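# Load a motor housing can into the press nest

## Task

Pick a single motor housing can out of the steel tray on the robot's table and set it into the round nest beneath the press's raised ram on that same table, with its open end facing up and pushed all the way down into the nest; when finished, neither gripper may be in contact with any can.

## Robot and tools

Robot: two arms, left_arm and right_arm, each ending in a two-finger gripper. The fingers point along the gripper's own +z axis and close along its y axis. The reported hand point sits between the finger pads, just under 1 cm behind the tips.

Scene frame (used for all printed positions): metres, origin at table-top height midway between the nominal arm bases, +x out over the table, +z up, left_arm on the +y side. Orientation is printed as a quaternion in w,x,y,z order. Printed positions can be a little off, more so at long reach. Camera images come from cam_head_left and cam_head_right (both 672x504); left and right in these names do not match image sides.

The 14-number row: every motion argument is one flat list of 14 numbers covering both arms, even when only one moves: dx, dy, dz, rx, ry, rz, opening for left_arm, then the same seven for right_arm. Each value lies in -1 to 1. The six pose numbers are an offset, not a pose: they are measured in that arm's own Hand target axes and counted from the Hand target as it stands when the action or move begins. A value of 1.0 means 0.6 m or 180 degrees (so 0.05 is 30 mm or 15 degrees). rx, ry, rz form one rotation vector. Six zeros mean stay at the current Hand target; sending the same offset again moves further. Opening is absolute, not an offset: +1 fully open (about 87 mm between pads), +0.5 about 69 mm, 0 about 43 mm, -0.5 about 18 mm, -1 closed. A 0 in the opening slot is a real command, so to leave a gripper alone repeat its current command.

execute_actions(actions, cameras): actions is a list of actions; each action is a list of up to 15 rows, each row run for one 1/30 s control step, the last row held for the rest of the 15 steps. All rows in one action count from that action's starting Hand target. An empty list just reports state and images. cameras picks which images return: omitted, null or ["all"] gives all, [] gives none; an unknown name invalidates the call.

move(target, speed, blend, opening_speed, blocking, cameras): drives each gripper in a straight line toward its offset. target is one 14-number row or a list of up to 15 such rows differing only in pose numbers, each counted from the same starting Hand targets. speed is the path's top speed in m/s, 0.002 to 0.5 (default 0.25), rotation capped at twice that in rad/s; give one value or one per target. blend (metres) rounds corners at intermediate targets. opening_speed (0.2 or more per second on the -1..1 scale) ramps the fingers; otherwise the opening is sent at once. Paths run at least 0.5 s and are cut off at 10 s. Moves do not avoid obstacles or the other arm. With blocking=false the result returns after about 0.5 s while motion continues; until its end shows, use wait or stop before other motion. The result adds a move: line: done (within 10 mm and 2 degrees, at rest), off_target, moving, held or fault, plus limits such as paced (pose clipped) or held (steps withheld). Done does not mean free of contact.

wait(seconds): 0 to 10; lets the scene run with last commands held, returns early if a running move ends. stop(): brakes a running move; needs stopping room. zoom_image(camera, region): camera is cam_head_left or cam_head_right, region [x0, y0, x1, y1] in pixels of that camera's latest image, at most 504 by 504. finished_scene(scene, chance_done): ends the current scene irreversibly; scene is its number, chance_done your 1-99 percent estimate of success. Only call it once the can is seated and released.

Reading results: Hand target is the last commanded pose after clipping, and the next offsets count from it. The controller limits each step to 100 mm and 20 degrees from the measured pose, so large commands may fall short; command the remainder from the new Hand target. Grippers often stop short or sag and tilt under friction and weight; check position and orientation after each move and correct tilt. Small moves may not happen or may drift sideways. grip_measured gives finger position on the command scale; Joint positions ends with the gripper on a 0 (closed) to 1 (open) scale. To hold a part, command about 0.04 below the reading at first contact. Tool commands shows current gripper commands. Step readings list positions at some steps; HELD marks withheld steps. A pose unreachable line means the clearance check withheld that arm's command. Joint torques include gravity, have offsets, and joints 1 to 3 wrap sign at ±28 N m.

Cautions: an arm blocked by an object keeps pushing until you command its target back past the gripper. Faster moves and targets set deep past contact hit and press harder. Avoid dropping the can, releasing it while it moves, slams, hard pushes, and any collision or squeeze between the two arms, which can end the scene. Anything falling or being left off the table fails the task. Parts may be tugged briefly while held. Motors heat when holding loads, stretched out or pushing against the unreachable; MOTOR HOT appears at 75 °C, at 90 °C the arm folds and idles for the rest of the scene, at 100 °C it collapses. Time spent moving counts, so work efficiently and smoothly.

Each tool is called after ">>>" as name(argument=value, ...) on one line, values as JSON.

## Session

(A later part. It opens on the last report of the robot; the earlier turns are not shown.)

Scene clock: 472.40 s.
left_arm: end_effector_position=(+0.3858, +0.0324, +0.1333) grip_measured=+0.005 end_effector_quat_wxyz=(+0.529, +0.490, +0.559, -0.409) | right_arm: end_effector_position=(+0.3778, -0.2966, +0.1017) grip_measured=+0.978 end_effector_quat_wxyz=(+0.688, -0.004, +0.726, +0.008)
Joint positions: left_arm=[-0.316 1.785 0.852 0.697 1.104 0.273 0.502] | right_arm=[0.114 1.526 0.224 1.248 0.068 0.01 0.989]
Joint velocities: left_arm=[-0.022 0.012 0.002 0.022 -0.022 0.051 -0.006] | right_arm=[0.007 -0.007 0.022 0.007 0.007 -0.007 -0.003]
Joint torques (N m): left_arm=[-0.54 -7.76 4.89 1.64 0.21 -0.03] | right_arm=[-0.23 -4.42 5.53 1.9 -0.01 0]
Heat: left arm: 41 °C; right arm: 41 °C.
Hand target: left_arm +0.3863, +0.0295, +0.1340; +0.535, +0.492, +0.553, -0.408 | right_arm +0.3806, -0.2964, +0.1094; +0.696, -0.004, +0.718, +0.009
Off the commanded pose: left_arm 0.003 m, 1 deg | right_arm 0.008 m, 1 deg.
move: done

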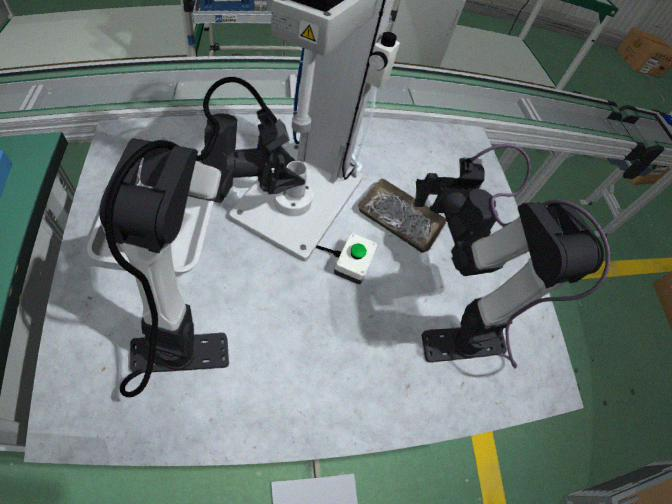

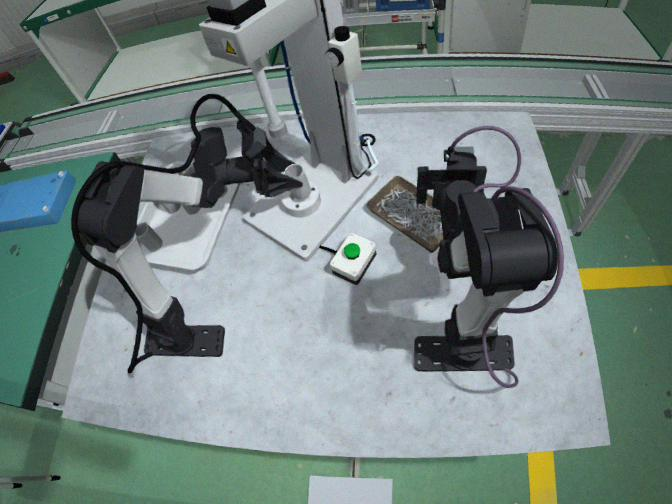

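>>> move(target=[0.013,-0.003,-0.014,0,0,0,-0.2,0,0,0,0,0,0,1], speed=0.02)

>>> zoom_image(camera="cam_head_right", region=[260, 150, 330, 220])

>>> zoom_image(camera="cam_head_left", region=[260, 150, 330, 220])

Scene clock: 477.57 s.
left_arm: end_effector_position=(+0.3839, +0.0353, +0.1316) grip_measured=+0.005 end_effector_quat_wxyz=(+0.536, +0.492, +0.553, -0.406) | right_arm: end_effector_position=(+0.3778, -0.2966, +0.1017) grip_measured=+0.978 end_effector_quat_wxyz=(+0.688, -0.004, +0.726, +0.008)
Joint positions: left_arm=[-0.309 1.785 0.827 0.742 1.111 0.273 0.502] | right_arm=[0.114 1.526 0.224 1.248 0.068 0.01 0.989]
Joint velocities: left_arm=[-0.017 0.002 -0.007 -0.051 -0.007 0.022 0.006] | right_arm=[0.002 -0.002 0.012 -0.081 -0.037 -0.051 0.008]
Joint torques (N m): left_arm=[0.76 -7.46 4.37 1.45 0.32 0.11] | right_arm=[-0.23 -4.41 5.53 1.9 -0.01 0]
Heat: left arm: 40 °C; right arm: 41 °C.
Hand target: left_arm +0.3834, +0.0383, +0.1270; +0.535, +0.492, +0.553, -0.407 | right_arm +0.3806, -0.2964, +0.1094; +0.696, -0.004, +0.718, +0.009
Off the commanded pose: left_arm 0.006 m, 0 deg | right_arm 0.008 m, 1 deg.
move: done

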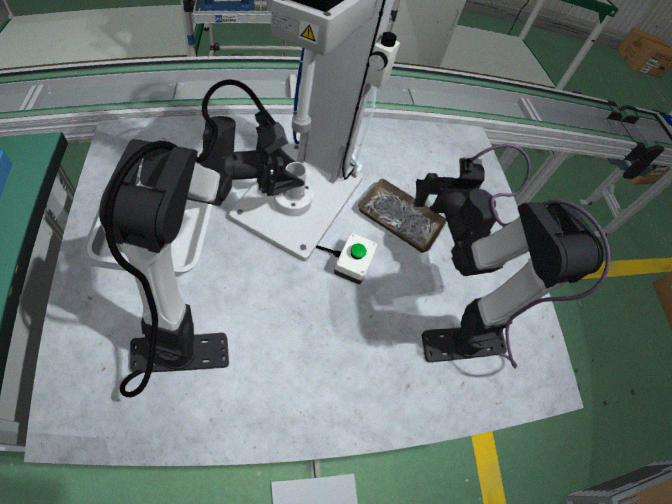

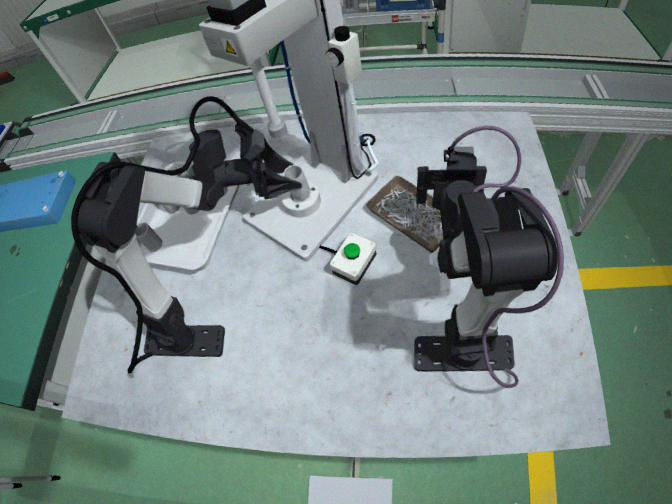

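Scaled by 7.200.

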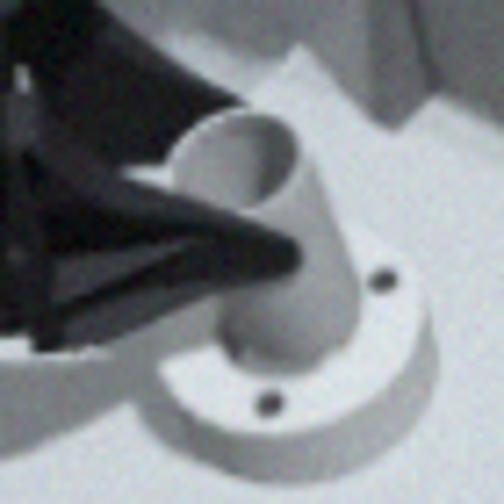

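Scaled by 7.200.

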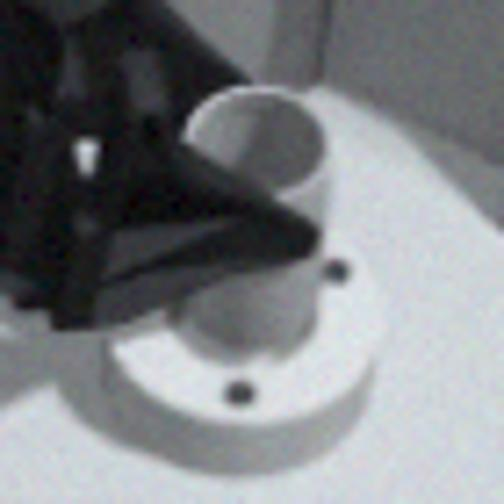

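>>> move(target=[0.015,0,0.014,0,0,0,-0.2,0,0,0,0,0,0,1], speed=0.02)

>>> zoom_image(camera="cam_head_right", region=[260, 150, 330, 220])

>>> zoom_image(camera="cam_head_left", region=[260, 150, 330, 220])

Scene clock: 481.50 s.
left_arm: end_effector_position=(+0.3845, +0.0322, +0.1309) grip_measured=+0.005 end_effector_quat_wxyz=(+0.543, +0.500, +0.537, -0.408) | right_arm: end_effector_position=(+0.3778, -0.2966, +0.1017) grip_measured=+0.978 end_effector_quat_wxyz=(+0.688, -0.004, +0.726, +0.008)
Joint positions: left_arm=[-0.311 1.811 0.826 0.804 1.129 0.268 0.502] | right_arm=[0.114 1.526 0.224 1.248 0.068 0.01 0.989]
Joint velocities: left_arm=[0.007 -0.002 0.017 -0.037 0.022 -0.007 0.004] | right_arm=[-0.007 -0.007 -0.022 -0.066 0.022 -0.007 0.013]
Joint torques (N m): left_arm=[-0.61 -6.06 4.21 1.26 -0.03 0.05] | right_arm=[-0.21 -4.41 5.53 1.9 -0.01 0]
Heat: left arm: 40 °C; right arm: 41 °C.
Hand target: left_arm +0.3853, +0.0311, +0.1171; +0.535, +0.492, +0.553, -0.408 | right_arm +0.3806, -0.2964, +0.1094; +0.696, -0.004, +0.718, +0.009
Off the commanded pose: left_arm 0.014 m, 2 deg | right_arm 0.008 m, 1 deg.
move: off_target (left_arm)

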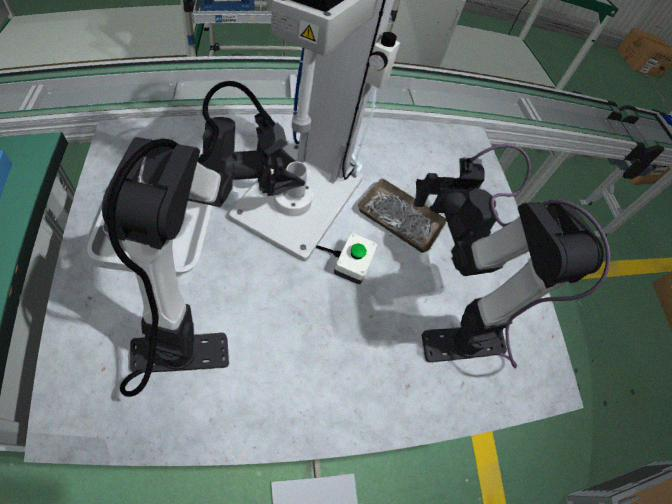

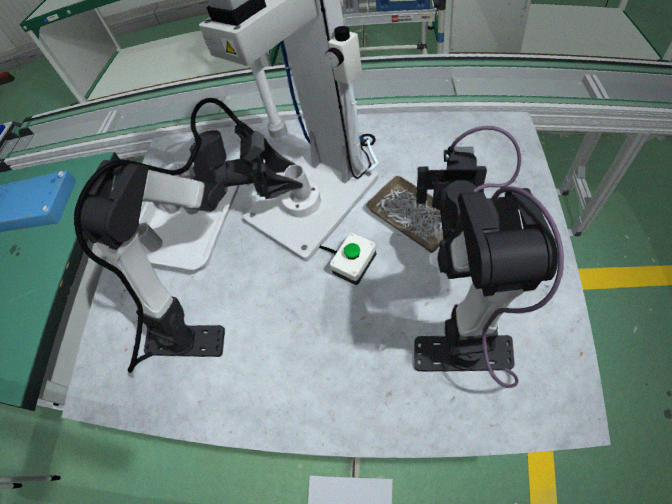

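Scaled by 7.200.

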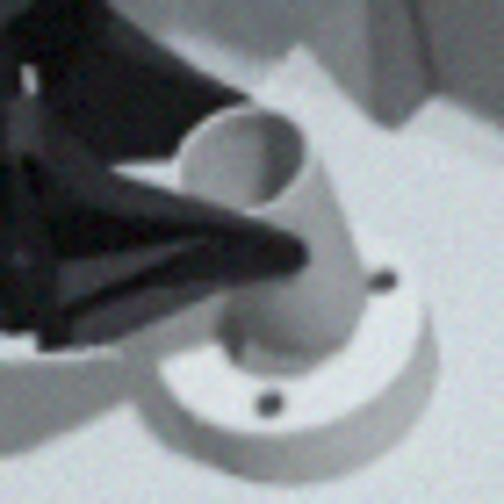

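Scaled by 7.200.

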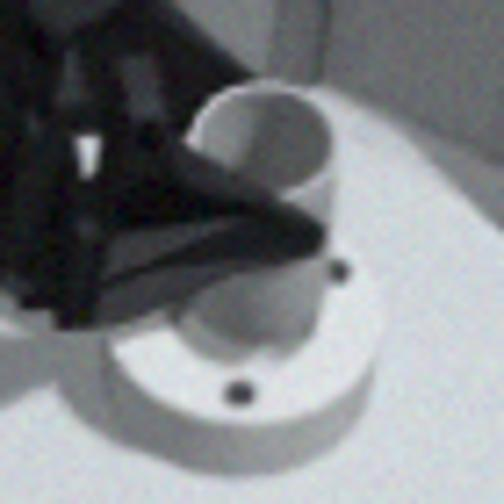

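>>> move(target=[0.0,-0.002,-0.015,0,0,0,-0.2,0,0,0,0,0,0,1], speed=0.02, cameras=[])

>>> move(target=[0.0,0,-0.007,0,0,0,-0.2,0,0,0,0,0,0,1], speed=0.02)

>>> zoom_image(camera="cam_head_right", region=[260, 150, 330, 220])

>>> zoom_image(camera="cam_head_left", region=[260, 150, 330, 220])

Scene clock: 486.43 s.
left_arm: end_effector_position=(+0.3841, +0.0341, +0.1303) grip_measured=+0.005 end_effector_quat_wxyz=(+0.546, +0.501, +0.535, -0.407) | right_arm: end_effector_position=(+0.3778, -0.2966, +0.1017) grip_measured=+0.978 end_effector_quat_wxyz=(+0.688, -0.004, +0.726, +0.008)
Joint positions: left_arm=[-0.306 1.812 0.817 0.821 1.134 0.27 0.502] | right_arm=[0.114 1.526 0.224 1.248 0.068 0.01 0.989]
Joint velocities: left_arm=[0.012 -0.007 0.007 -0.022 0.022 0.037 0.001] | right_arm=[-0.017 0.007 0.007 -0.007 0.037 -0.007 -0.013]
Joint torques (N m): left_arm=[0.83 -8.02 3.44 1.08 0.11 0.15] | right_arm=[-0.23 -4.41 5.53 1.9 -0.01 -0.01]
Heat: left arm: 39 °C; right arm: 41 °C.
Hand target: left_arm +0.3825, +0.0397, +0.1179; +0.535, +0.492, +0.553, -0.407 | right_arm +0.3806, -0.2964, +0.1094; +0.696, -0.004, +0.718, +0.009
Off the commanded pose: left_arm 0.014 m, 3 deg | right_arm 0.008 m, 1 deg.
move: off_target (left_arm)
No camera images: "cameras" was empty.

Scene clock: 487.23 s.
left_arm: end_effector_position=(+0.3831, +0.0355, +0.1299) grip_measured=+0.005 end_effector_quat_wxyz=(+0.547, +0.505, +0.530, -0.406) | right_arm: end_effector_position=(+0.3778, -0.2966, +0.1017) grip_measured=+0.978 end_effector_quat_wxyz=(+0.688, -0.004, +0.726, +0.008)
Joint positions: left_arm=[-0.302 1.812 0.813 0.824 1.145 0.281 0.502] | right_arm=[0.114 1.526 0.224 1.248 0.068 0.01 0.989]
Joint velocities: left_arm=[-0.002 -0.002 -0.012 -0.081 -0.022 0.022 0.001] | right_arm=[0.007 -0.007 0.017 -0.066 -0.022 0.051 -0.003]
Joint torques (N m): left_arm=[1.42 -8.59 3.17 0.96 0.11 0.13] | right_arm=[-0.23 -4.42 5.53 1.9 -0.01 -0.01]
Heat: left arm: 39 °C; right arm: 41 °C.
Hand target: left_arm +0.3817, +0.0438, +0.1182; +0.535, +0.492, +0.553, -0.407 | right_arm +0.3806, -0.2964, +0.1094; +0.696, -0.004, +0.718, +0.009
Off the commanded pose: left_arm 0.014 m, 3 deg | right_arm 0.008 m, 1 deg.
move: off_target (left_arm)

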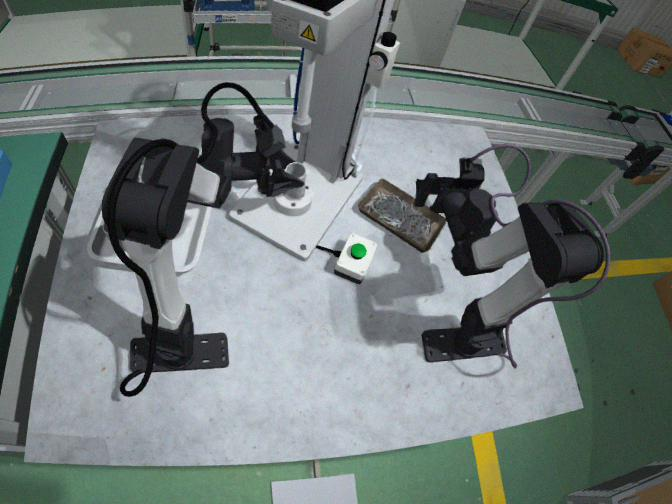

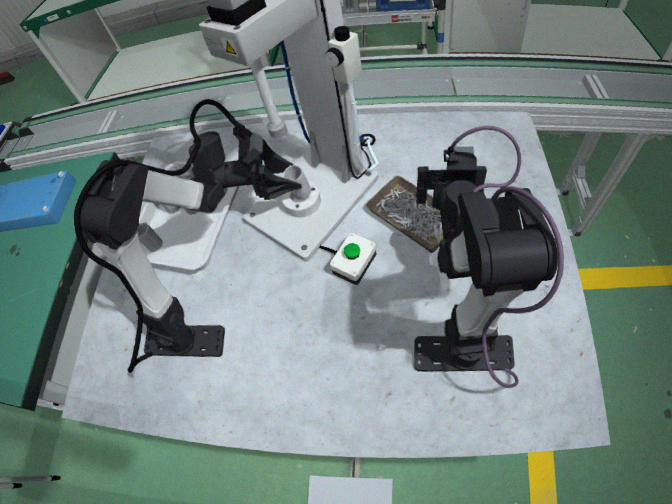

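Scaled by 7.200.

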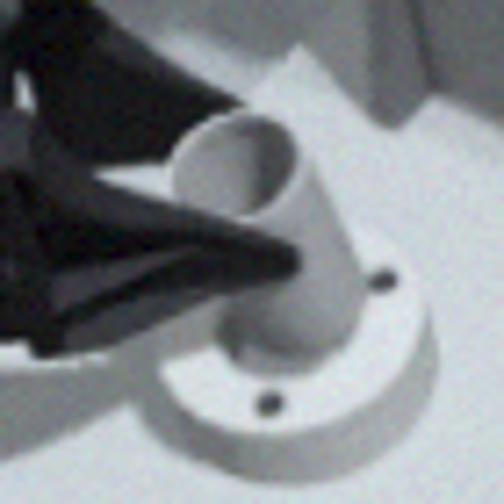

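Scaled by 7.200.

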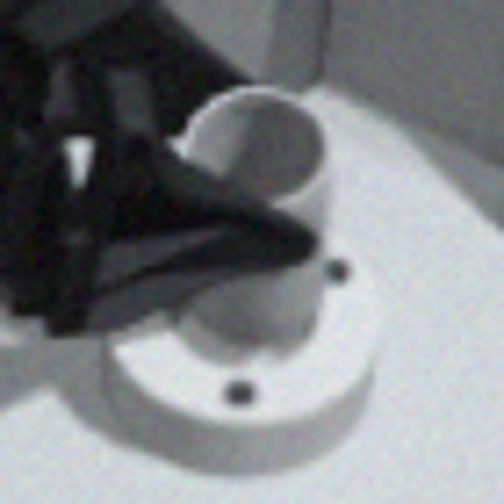

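>>> move(target=[-0.016,0,0.0,0,0,0,-0.2,0,0,0,0,0,0,1], speed=0.02, cameras=[])

>>> move(target=[-0.006,0.003,0.002,0,0,0,-0.2,0,0,0,0,0,0,1], speed=0.02)

>>> zoom_image(camera="cam_head_right", region=[260, 150, 330, 220])

>>> zoom_image(camera="cam_head_left", region=[260, 150, 330, 220])

Scene clock: 492.77 s.
left_arm: end_effector_position=(+0.3822, +0.0364, +0.1302) grip_measured=+0.005 end_effector_quat_wxyz=(+0.544, +0.503, +0.533, -0.408) | right_arm: end_effector_position=(+0.3778, -0.2966, +0.1017) grip_measured=+0.978 end_effector_quat_wxyz=(+0.688, -0.004, +0.726, +0.008)
Joint positions: left_arm=[-0.3 1.804 0.813 0.807 1.146 0.282 0.502] | right_arm=[0.114 1.526 0.224 1.248 0.068 0.01 0.989]
Joint velocities: left_arm=[0.002 -0.002 -0.007 -0.11 -0.022 0.007 0.001] | right_arm=[0.002 -0.012 -0.017 0.022 -0.007 -0.007 0.003]
Joint torques (N m): left_arm=[1.06 -10.55 4.26 0.81 0.11 -0.03] | right_arm=[-0.23 -4.42 5.53 1.9 -0.01 -0.01]
Heat: left arm: 38 °C; right arm: 41 °C.
Hand target: left_arm +0.3812, +0.0427, +0.1279; +0.535, +0.492, +0.553, -0.407 | right_arm +0.3806, -0.2964, +0.1094; +0.696, -0.004, +0.718, +0.009
Off the commanded pose: left_arm 0.007 m, 3 deg | right_arm 0.008 m, 1 deg.
move: off_target (left_arm)
No camera images: "cameras" was empty.

Scene clock: 493.77 s.
left_arm: end_effector_position=(+0.3812, +0.0367, +0.1298) grip_measured=+0.005 end_effector_quat_wxyz=(+0.541, +0.502, +0.536, -0.409) | right_arm: end_effector_position=(+0.3778, -0.2966, +0.1017) grip_measured=+0.978 end_effector_quat_wxyz=(+0.688, -0.004, +0.726, +0.008)
Joint positions: left_arm=[-0.3 1.8 0.813 0.792 1.145 0.282 0.502] | right_arm=[0.114 1.526 0.224 1.248 0.068 0.01 0.989]
Joint velocities: left_arm=[0.017 0.002 -0.007 0.007 -0.037 0.007 -0.001] | right_arm=[-0.017 -0.007 -0.027 0.022 -0.037 0.066 -0.008]
Joint torques (N m): left_arm=[0.83 -10.45 5.31 0.82 0.08 -0.03] | right_arm=[-0.21 -4.42 5.53 1.9 -0.01 -0.01]
Heat: left arm: 38 °C; right arm: 41 °C.
Hand target: left_arm +0.3830, +0.0414, +0.1316; +0.535, +0.493, +0.553, -0.407 | right_arm +0.3806, -0.2964, +0.1094; +0.696, -0.004, +0.718, +0.009
Off the commanded pose: left_arm 0.005 m, 2 deg | right_arm 0.008 m, 1 deg.
move: done

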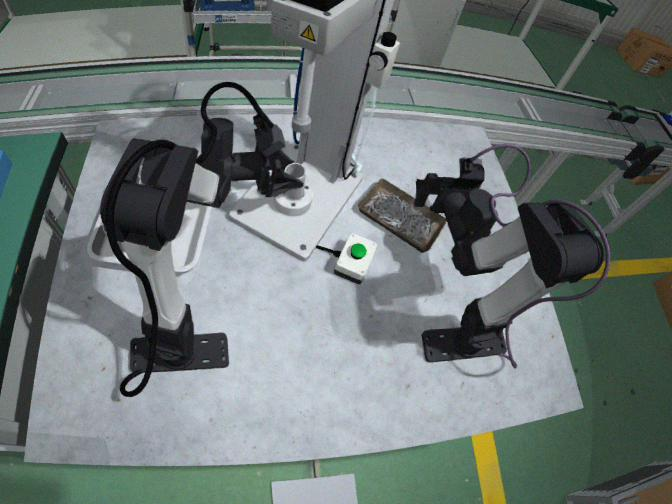

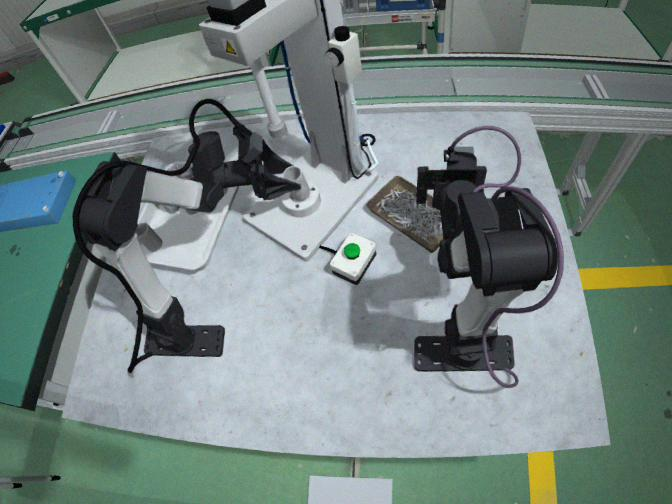

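Scaled by 7.200.

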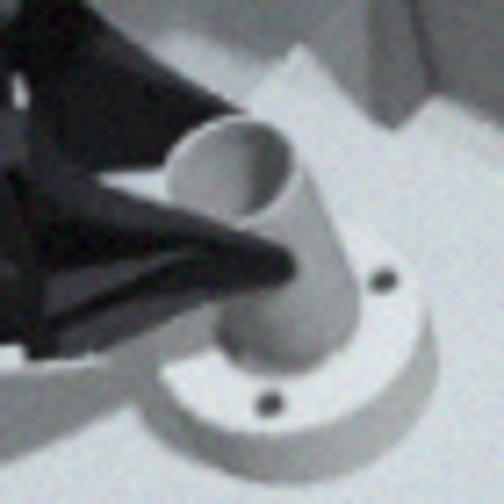

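Scaled by 7.200.

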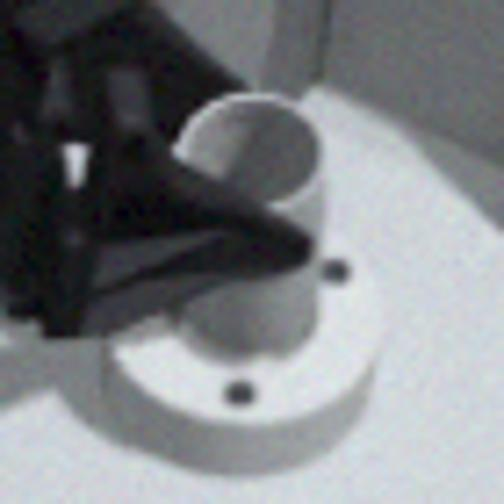

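>>> move(target=[0.018,0.004,0.016,0,0,0,-0.2,0,0,0,0,0,0,1], speed=0.02)

>>> zoom_image(camera="cam_head_right", region=[260, 150, 330, 220])

>>> zoom_image(camera="cam_head_left", region=[260, 150, 330, 220])

Scene clock: 498.53 s.
left_arm: end_effector_position=(+0.3818, +0.0359, +0.1297) grip_measured=+0.005 end_effector_quat_wxyz=(+0.543, +0.502, +0.535, -0.409) | right_arm: end_effector_position=(+0.3778, -0.2966, +0.1017) grip_measured=+0.978 end_effector_quat_wxyz=(+0.688, -0.004, +0.726, +0.008)
Joint positions: left_arm=[-0.302 1.804 0.813 0.803 1.143 0.279 0.502] | right_arm=[0.114 1.526 0.224 1.248 0.068 0.01 0.989]
Joint velocities: left_arm=[-0.002 -0.007 0.007 0.051 0.007 -0.037 0.004] | right_arm=[0.002 -0.002 0.002 -0.007 -0.007 -0.051 0.018]
Joint torques (N m): left_arm=[-0.55 -5.75 6.08 1.12 -0.08 -0.04] | right_arm=[-0.23 -4.41 5.53 1.9 -0.01 0]
Heat: left arm: 39 °C; right arm: 42 °C.
Hand target: left_arm +0.3878, +0.0337, +0.1200; +0.535, +0.492, +0.552, -0.407 | right_arm +0.3806, -0.2964, +0.1094; +0.696, -0.004, +0.718, +0.009
Off the commanded pose: left_arm 0.012 m, 2 deg | right_arm 0.008 m, 1 deg.
move: off_target (left_arm)

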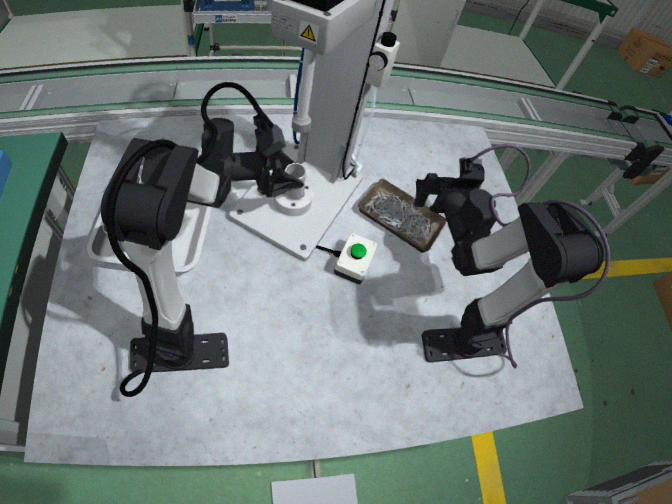

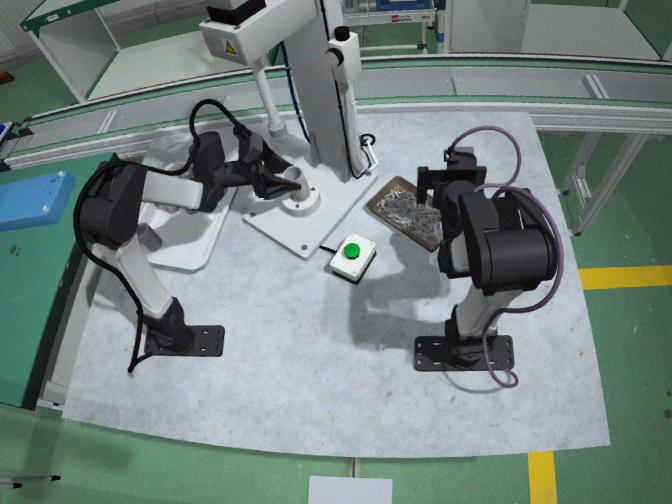

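Scaled by 7.200.

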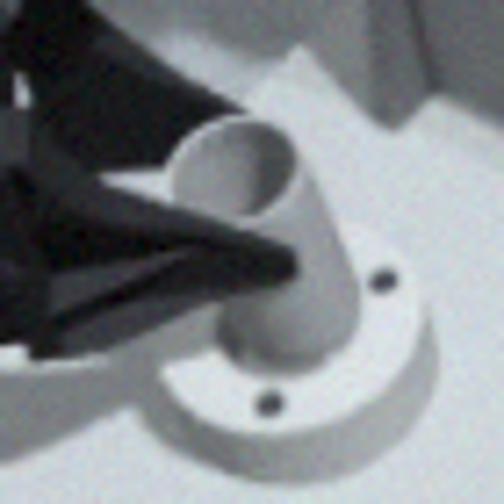

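Scaled by 7.200.

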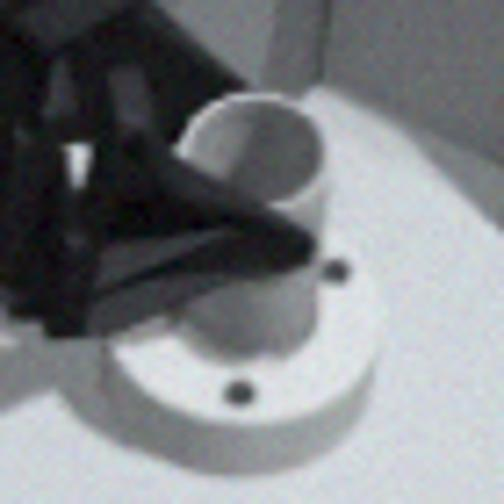

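>>> move(target=[0.008,0.003,0.012,0,0,0,-0.2,0,0,0,0,0,0,1], speed=0.02)

>>> zoom_image(camera="cam_head_right", region=[260, 150, 330, 220])

>>> zoom_image(camera="cam_head_left", region=[260, 150, 330, 220])

Scene clock: 503.07 s.
left_arm: end_effector_position=(+0.3817, +0.0311, +0.1296) grip_measured=+0.005 end_effector_quat_wxyz=(+0.541, +0.504, +0.528, -0.417) | right_arm: end_effector_position=(+0.3778, -0.2966, +0.1017) grip_measured=+0.978 end_effector_quat_wxyz=(+0.688, -0.004, +0.726, +0.008)
Joint positions: left_arm=[-0.31 1.826 0.824 0.837 1.156 0.257 0.502] | right_arm=[0.114 1.526 0.224 1.248 0.068 0.01 0.989]
Joint velocities: left_arm=[-0.017 0.007 0.007 0.022 -0.022 0.095 0.001] | right_arm=[-0.012 -0.007 -0.007 -0.007 0.007 -0.022 0.008]
Joint torques (N m): left_arm=[-1.16 -4.88 5.96 1.05 -0.29 0.19] | right_arm=[-0.23 -4.42 5.53 1.9 -0.01 0]
Heat: left arm: 38 °C; right arm: 42 °C.
Hand target: left_arm +0.3911, +0.0276, +0.1144; +0.535, +0.492, +0.553, -0.408 | right_arm +0.3806, -0.2964, +0.1094; +0.696, -0.004, +0.718, +0.009
Off the commanded pose: left_arm 0.018 m, 3 deg | right_arm 0.008 m, 1 deg.
move: off_target (left_arm)

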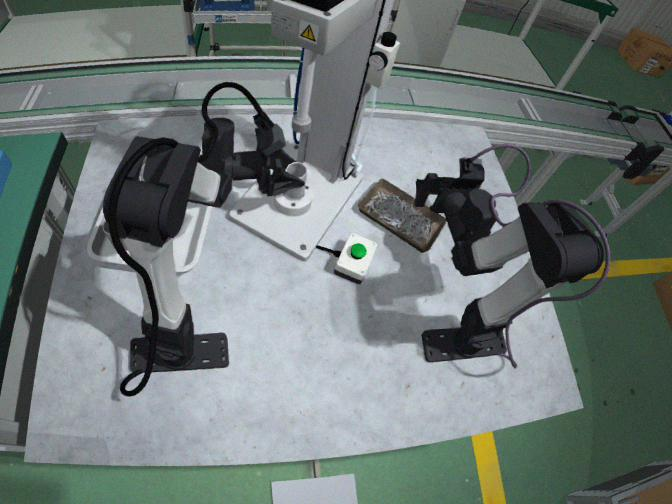

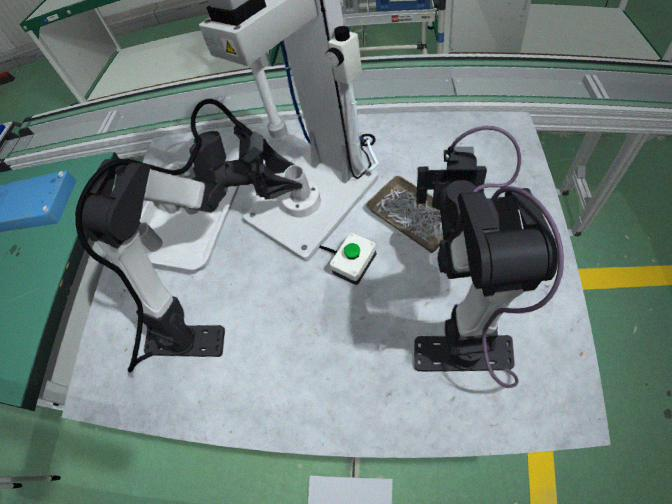

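Scaled by 7.200.

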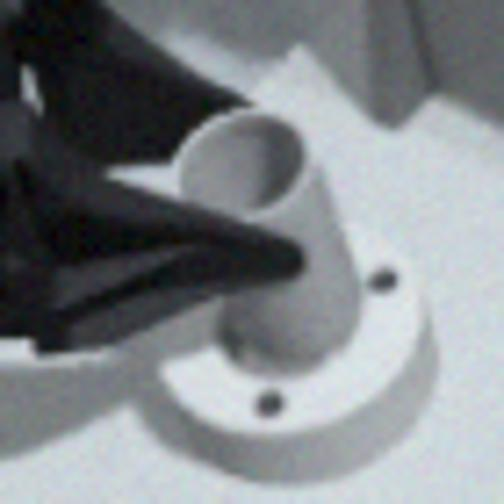

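Scaled by 7.200.

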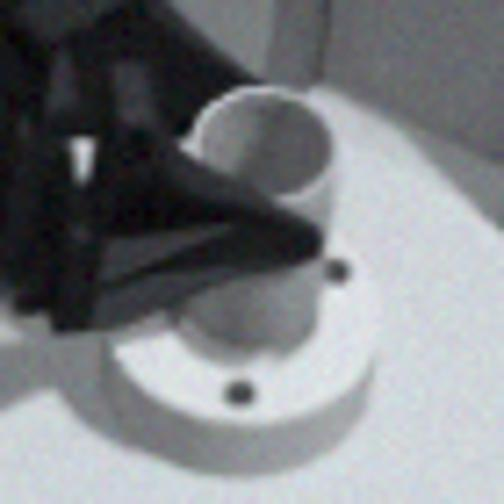

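>>> move(target=[0.03,-0.004,0,0,0,0,-0.2,0,0,0,0,0,0,1], speed=0.03, cameras=[])

>>> move(target=[0,-0.012,-0.012,0,0,0,-0.2,0,0,0,0,0,0,1], speed=0.03)

>>> zoom_image(camera="cam_head_right", region=[260, 150, 330, 220])

>>> zoom_image(camera="cam_head_left", region=[260, 150, 330, 220])

Scene clock: 509.10 s.
left_arm: end_effector_position=(+0.3806, +0.0282, +0.1294) grip_measured=+0.005 end_effector_quat_wxyz=(+0.550, +0.518, +0.502, -0.421) | right_arm: end_effector_position=(+0.3778, -0.2966, +0.1017) grip_measured=+0.978 end_effector_quat_wxyz=(+0.688, -0.004, +0.726, +0.008)
Joint positions: left_arm=[-0.31 1.862 0.824 0.927 1.195 0.251 0.502] | right_arm=[0.114 1.526 0.224 1.248 0.068 0.01 0.989]
Joint velocities: left_arm=[-0.012 -0.017 -0.007 0.007 0.022 -0.007 -0.006] | right_arm=[-0.002 0.007 0.007 -0.051 0.007 0.022 0.008]
Joint torques (N m): left_arm=[-0.5 -4.21 2.93 0.86 -0.63 0.34] | right_arm=[-0.23 -4.41 5.53 1.9 -0.01 0]
Heat: left arm: 39 °C; right arm: 42 °C.
Hand target: left_arm +0.3897, +0.0293, +0.0963; +0.535, +0.492, +0.553, -0.407 | right_arm +0.3806, -0.2964, +0.1094; +0.696, -0.004, +0.718, +0.009
Off the commanded pose: left_arm 0.034 m, 7 deg | right_arm 0.008 m, 1 deg.
move: off_target (left_arm)
No camera images: "cameras" was empty.

Scene clock: 510.00 s.
left_arm: end_effector_position=(+0.3777, +0.0296, +0.1280) grip_measured=+0.005 end_effector_quat_wxyz=(+0.561, +0.520, +0.494, -0.413) | right_arm: end_effector_position=(+0.3778, -0.2966, +0.1017) grip_measured=+0.978 end_effector_quat_wxyz=(+0.688, -0.004, +0.726, +0.008)
Joint positions: left_arm=[-0.31 1.862 0.79 0.992 1.187 0.251 0.502] | right_arm=[0.114 1.526 0.224 1.248 0.068 0.01 0.989]
Joint velocities: left_arm=[0.022 0.007 -0.002 0.007 0.022 0.007 -0.009] | right_arm=[-0.012 -0.007 0.027 -0.051 0.037 0.022 0.003]
Joint torques (N m): left_arm=[0.09 -6.3 2.4 0.49 -0.52 0.21] | right_arm=[-0.23 -4.42 5.53 1.9 -0.01 -0.01]
Heat: left arm: 39 °C; right arm: 42 °C.
Hand target: left_arm +0.3811, +0.0350, +0.0964; +0.535, +0.492, +0.553, -0.407 | right_arm +0.3806, -0.2964, +0.1094; +0.696, -0.004, +0.718, +0.009
Off the commanded pose: left_arm 0.032 m, 8 deg | right_arm 0.008 m, 1 deg.
move: off_target (left_arm)

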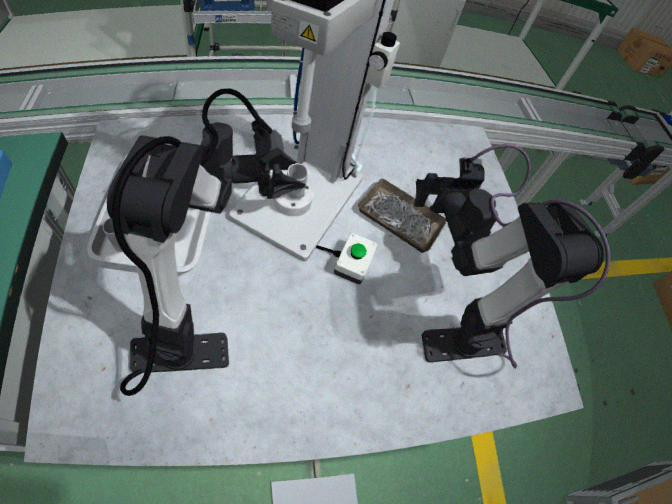

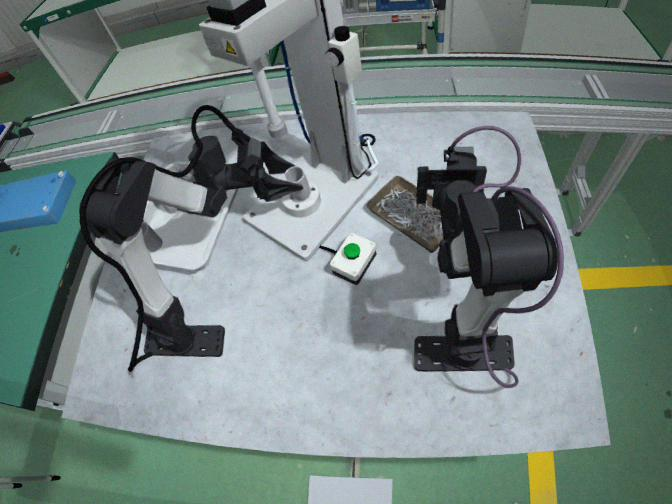

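Scaled by 7.200.

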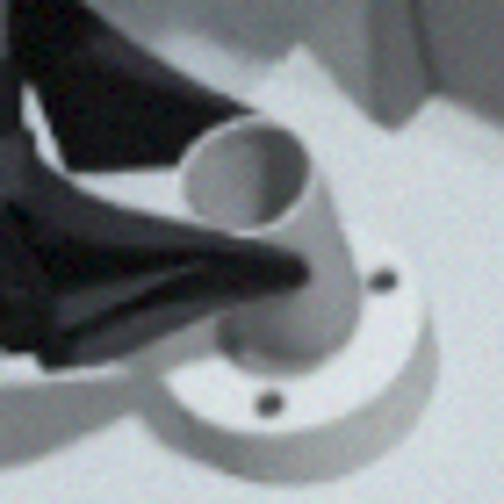

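Scaled by 7.200.

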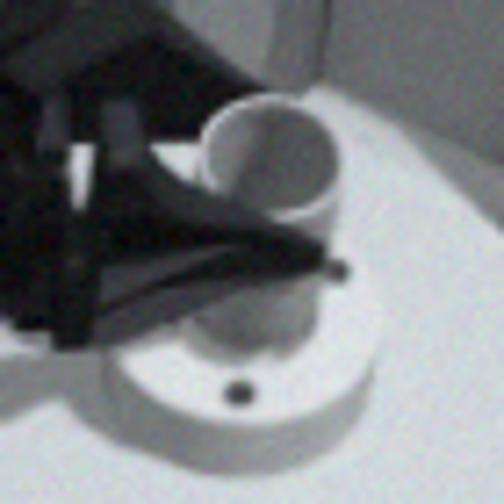

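>>> move(target=[0,0.0,-0.016,0,0,0,-0.2,0,0,0,0,0,0,1], speed=0.03)

>>> zoom_image(camera="cam_head_right", region=[260, 150, 330, 220])

>>> zoom_image(camera="cam_head_left", region=[260, 150, 330, 220])

Scene clock: 514.23 s.
left_arm: end_effector_position=(+0.3787, +0.0358, +0.1264) grip_measured=+0.004 end_effector_quat_wxyz=(+0.565, +0.518, +0.496, -0.407) | right_arm: end_effector_position=(+0.3778, -0.2966, +0.1017) grip_measured=+0.978 end_effector_quat_wxyz=(+0.688, -0.004, +0.726, +0.008)
Joint positions: left_arm=[-0.294 1.859 0.776 1.005 1.189 0.255 0.502] | right_arm=[0.114 1.526 0.224 1.248 0.068 0.01 0.989]
Joint velocities: left_arm=[-0.002 0.002 -0.007 0.007 -0.037 -0.022 -0.013] | right_arm=[-0.007 0.007 -0.002 0.022 -0.007 -0.022 -0.013]
Joint torques (N m): left_arm=[0.92 -7.36 2.15 0.3 -0.3 0.26] | right_arm=[-0.23 -4.42 5.55 1.9 -0.01 0]
Heat: left arm: 38 °C; right arm: 42 °C.
Hand target: left_arm +0.3792, +0.0443, +0.0975; +0.535, +0.493, +0.553, -0.407 | right_arm +0.3806, -0.2964, +0.1094; +0.696, -0.004, +0.718, +0.009
Off the commanded pose: left_arm 0.030 m, 8 deg | right_arm 0.008 m, 1 deg.
move: off_target (left_arm)

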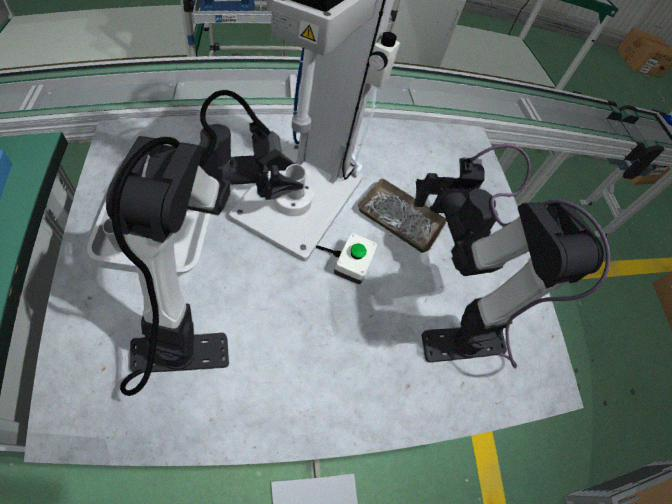

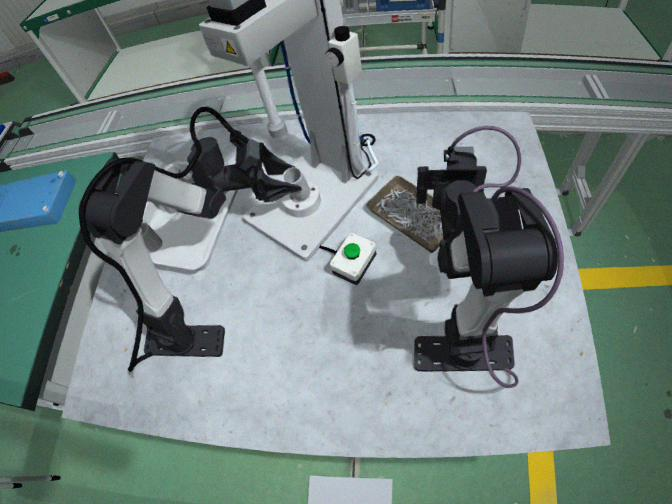

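Scaled by 7.200.

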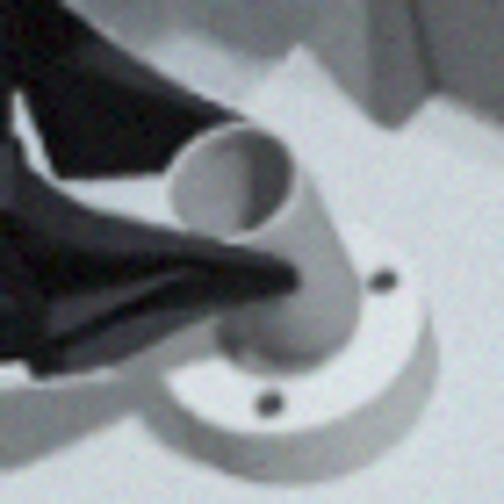

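Scaled by 7.200.

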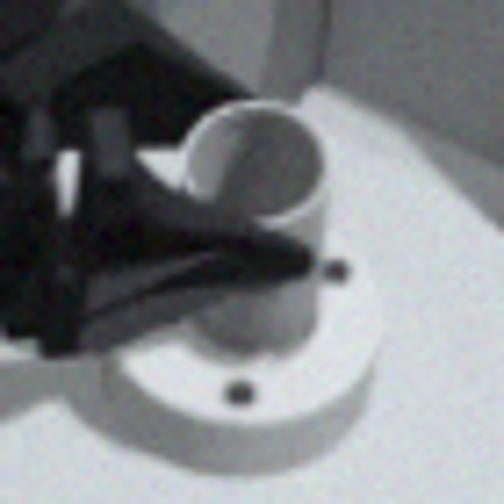

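>>> move(target=[0,0.006,0.023,0,0,0,-0.2,0,0,0,0,0,0,1], speed=0.03, cameras=[])

>>> move(target=[0,0,-0.023,0,0,0,-0.2,0,0,0,0,0,0,1], speed=0.03, cameras=[])

>>> move(target=[0,0,0.016,0,0,0,-0.2,0,0,0,0,0,0,1], speed=0.03)

>>> zoom_image(camera="cam_head_right", region=[260, 150, 330, 220])

>>> zoom_image(camera="cam_head_left", region=[260, 150, 330, 220])

Scene clock: 518.40 s.
left_arm: end_effector_position=(+0.3770, +0.0330, +0.1265) grip_measured=+0.004 end_effector_quat_wxyz=(+0.565, +0.520, +0.494, -0.408) | right_arm: end_effector_position=(+0.3778, -0.2966, +0.1017) grip_measured=+0.978 end_effector_quat_wxyz=(+0.688, -0.004, +0.726, +0.008)
Joint positions: left_arm=[-0.303 1.859 0.775 1.007 1.186 0.256 0.502] | right_arm=[0.114 1.526 0.224 1.248 0.068 0.01 0.989]
Joint velocities: left_arm=[-0.022 -0.012 -0.027 0.007 0.037 0.051 -0.001] | right_arm=[-0.002 0.002 -0.017 0.051 -0.037 0.037 0.024]
Joint torques (N m): left_arm=[-0.91 -4.41 4.67 0.39 -0.54 0.12] | right_arm=[-0.21 -4.41 5.53 1.9 -0.01 0]
Heat: left arm: 38 °C; right arm: 42 °C.
Hand target: left_arm +0.3855, +0.0315, +0.0963; +0.535, +0.492, +0.553, -0.407 | right_arm +0.3806, -0.2964, +0.1094; +0.696, -0.004, +0.718, +0.009
Off the commanded pose: left_arm 0.031 m, 8 deg | right_arm 0.008 m, 1 deg.
move: off_target (left_arm)
No camera images: "cameras" was empty.

Scene clock: 519.13 s.
left_arm: end_effector_position=(+0.3785, +0.0363, +0.1262) grip_measured=+0.004 end_effector_quat_wxyz=(+0.565, +0.519, +0.495, -0.407) | right_arm: end_effector_position=(+0.3778, -0.2966, +0.1017) grip_measured=+0.978 end_effector_quat_wxyz=(+0.688, -0.004, +0.726, +0.008)
Joint positions: left_arm=[-0.293 1.859 0.775 1.004 1.192 0.259 0.502] | right_arm=[0.114 1.526 0.224 1.248 0.068 0.01 0.989]
Joint velocities: left_arm=[-0.017 -0.002 -0.002 -0.007 -0.066 -0.022 -0.004] | right_arm=[-0.012 0.002 0.002 -0.037 -0.022 0.051 0.003]
Joint torques (N m): left_arm=[1.31 -6.56 3.19 0.25 -0.32 0.22] | right_arm=[-0.23 -4.41 5.53 1.9 -0.01 0]
Heat: left arm: 38 °C; right arm: 42 °C.
Hand target: left_arm +0.3828, +0.0451, +0.0976; +0.535, +0.493, +0.553, -0.407 | right_arm +0.3806, -0.2964, +0.1094; +0.696, -0.004, +0.718, +0.009
Off the commanded pose: left_arm 0.030 m, 8 deg | right_arm 0.008 m, 1 deg.
move: off_target (left_arm)
No camera images: "cameras" was empty.

Scene clock: 519.83 s.
left_arm: end_effector_position=(+0.3780, +0.0352, +0.1262) grip_measured=+0.004 end_effector_quat_wxyz=(+0.565, +0.520, +0.495, -0.407) | right_arm: end_effector_position=(+0.3778, -0.2966, +0.1017) grip_measured=+0.978 end_effector_quat_wxyz=(+0.688, -0.004, +0.726, +0.008)
Joint positions: left_arm=[-0.296 1.859 0.775 1.004 1.19 0.259 0.502] | right_arm=[0.114 1.526 0.224 1.248 0.068 0.01 0.989]
Joint velocities: left_arm=[0.027 -0.002 -0.012 -0.007 -0.051 -0.066 -0.013] | right_arm=[-0.012 -0.002 -0.007 -0.081 -0.037 -0.051 -0.008]
Joint torques (N m): left_arm=[-0.47 -4.98 4.31 0.36 -0.47 0.13] | right_arm=[-0.23 -4.42 5.53 1.9 -0.01 0]
Heat: left arm: 38 °C; right arm: 42 °C.
Hand target: left_arm +0.3846, +0.0356, +0.0967; +0.535, +0.492, +0.553, -0.407 | right_arm +0.3806, -0.2964, +0.1094; +0.696, -0.004, +0.718, +0.009
Off the commanded pose: left_arm 0.030 m, 8 deg | right_arm 0.008 m, 1 deg.
move: off_target (left_arm)

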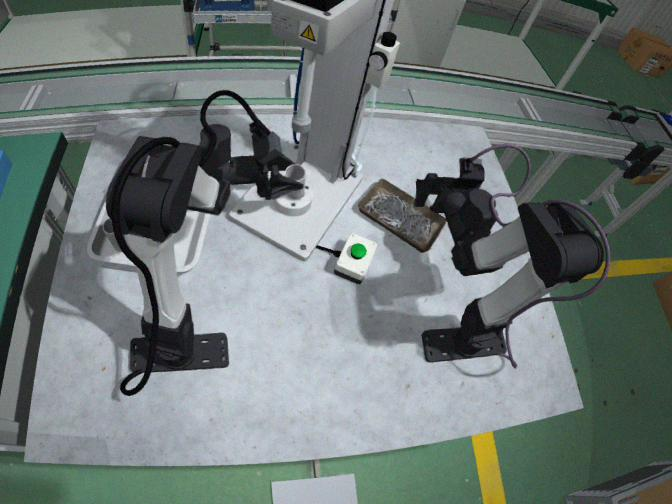

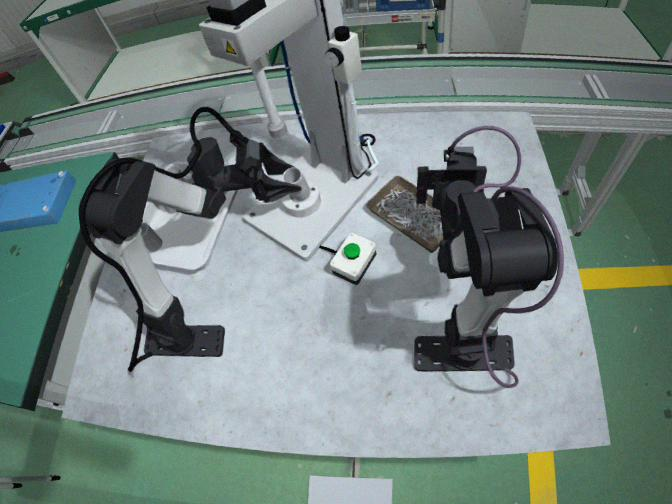

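Scaled by 7.200.

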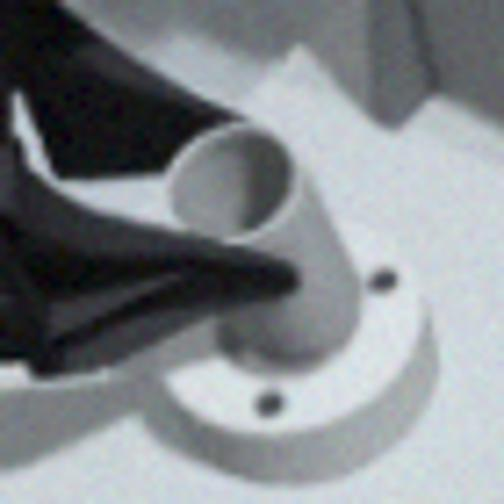

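Scaled by 7.200.

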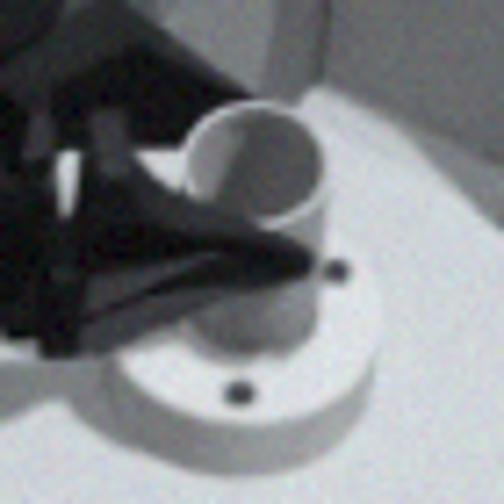

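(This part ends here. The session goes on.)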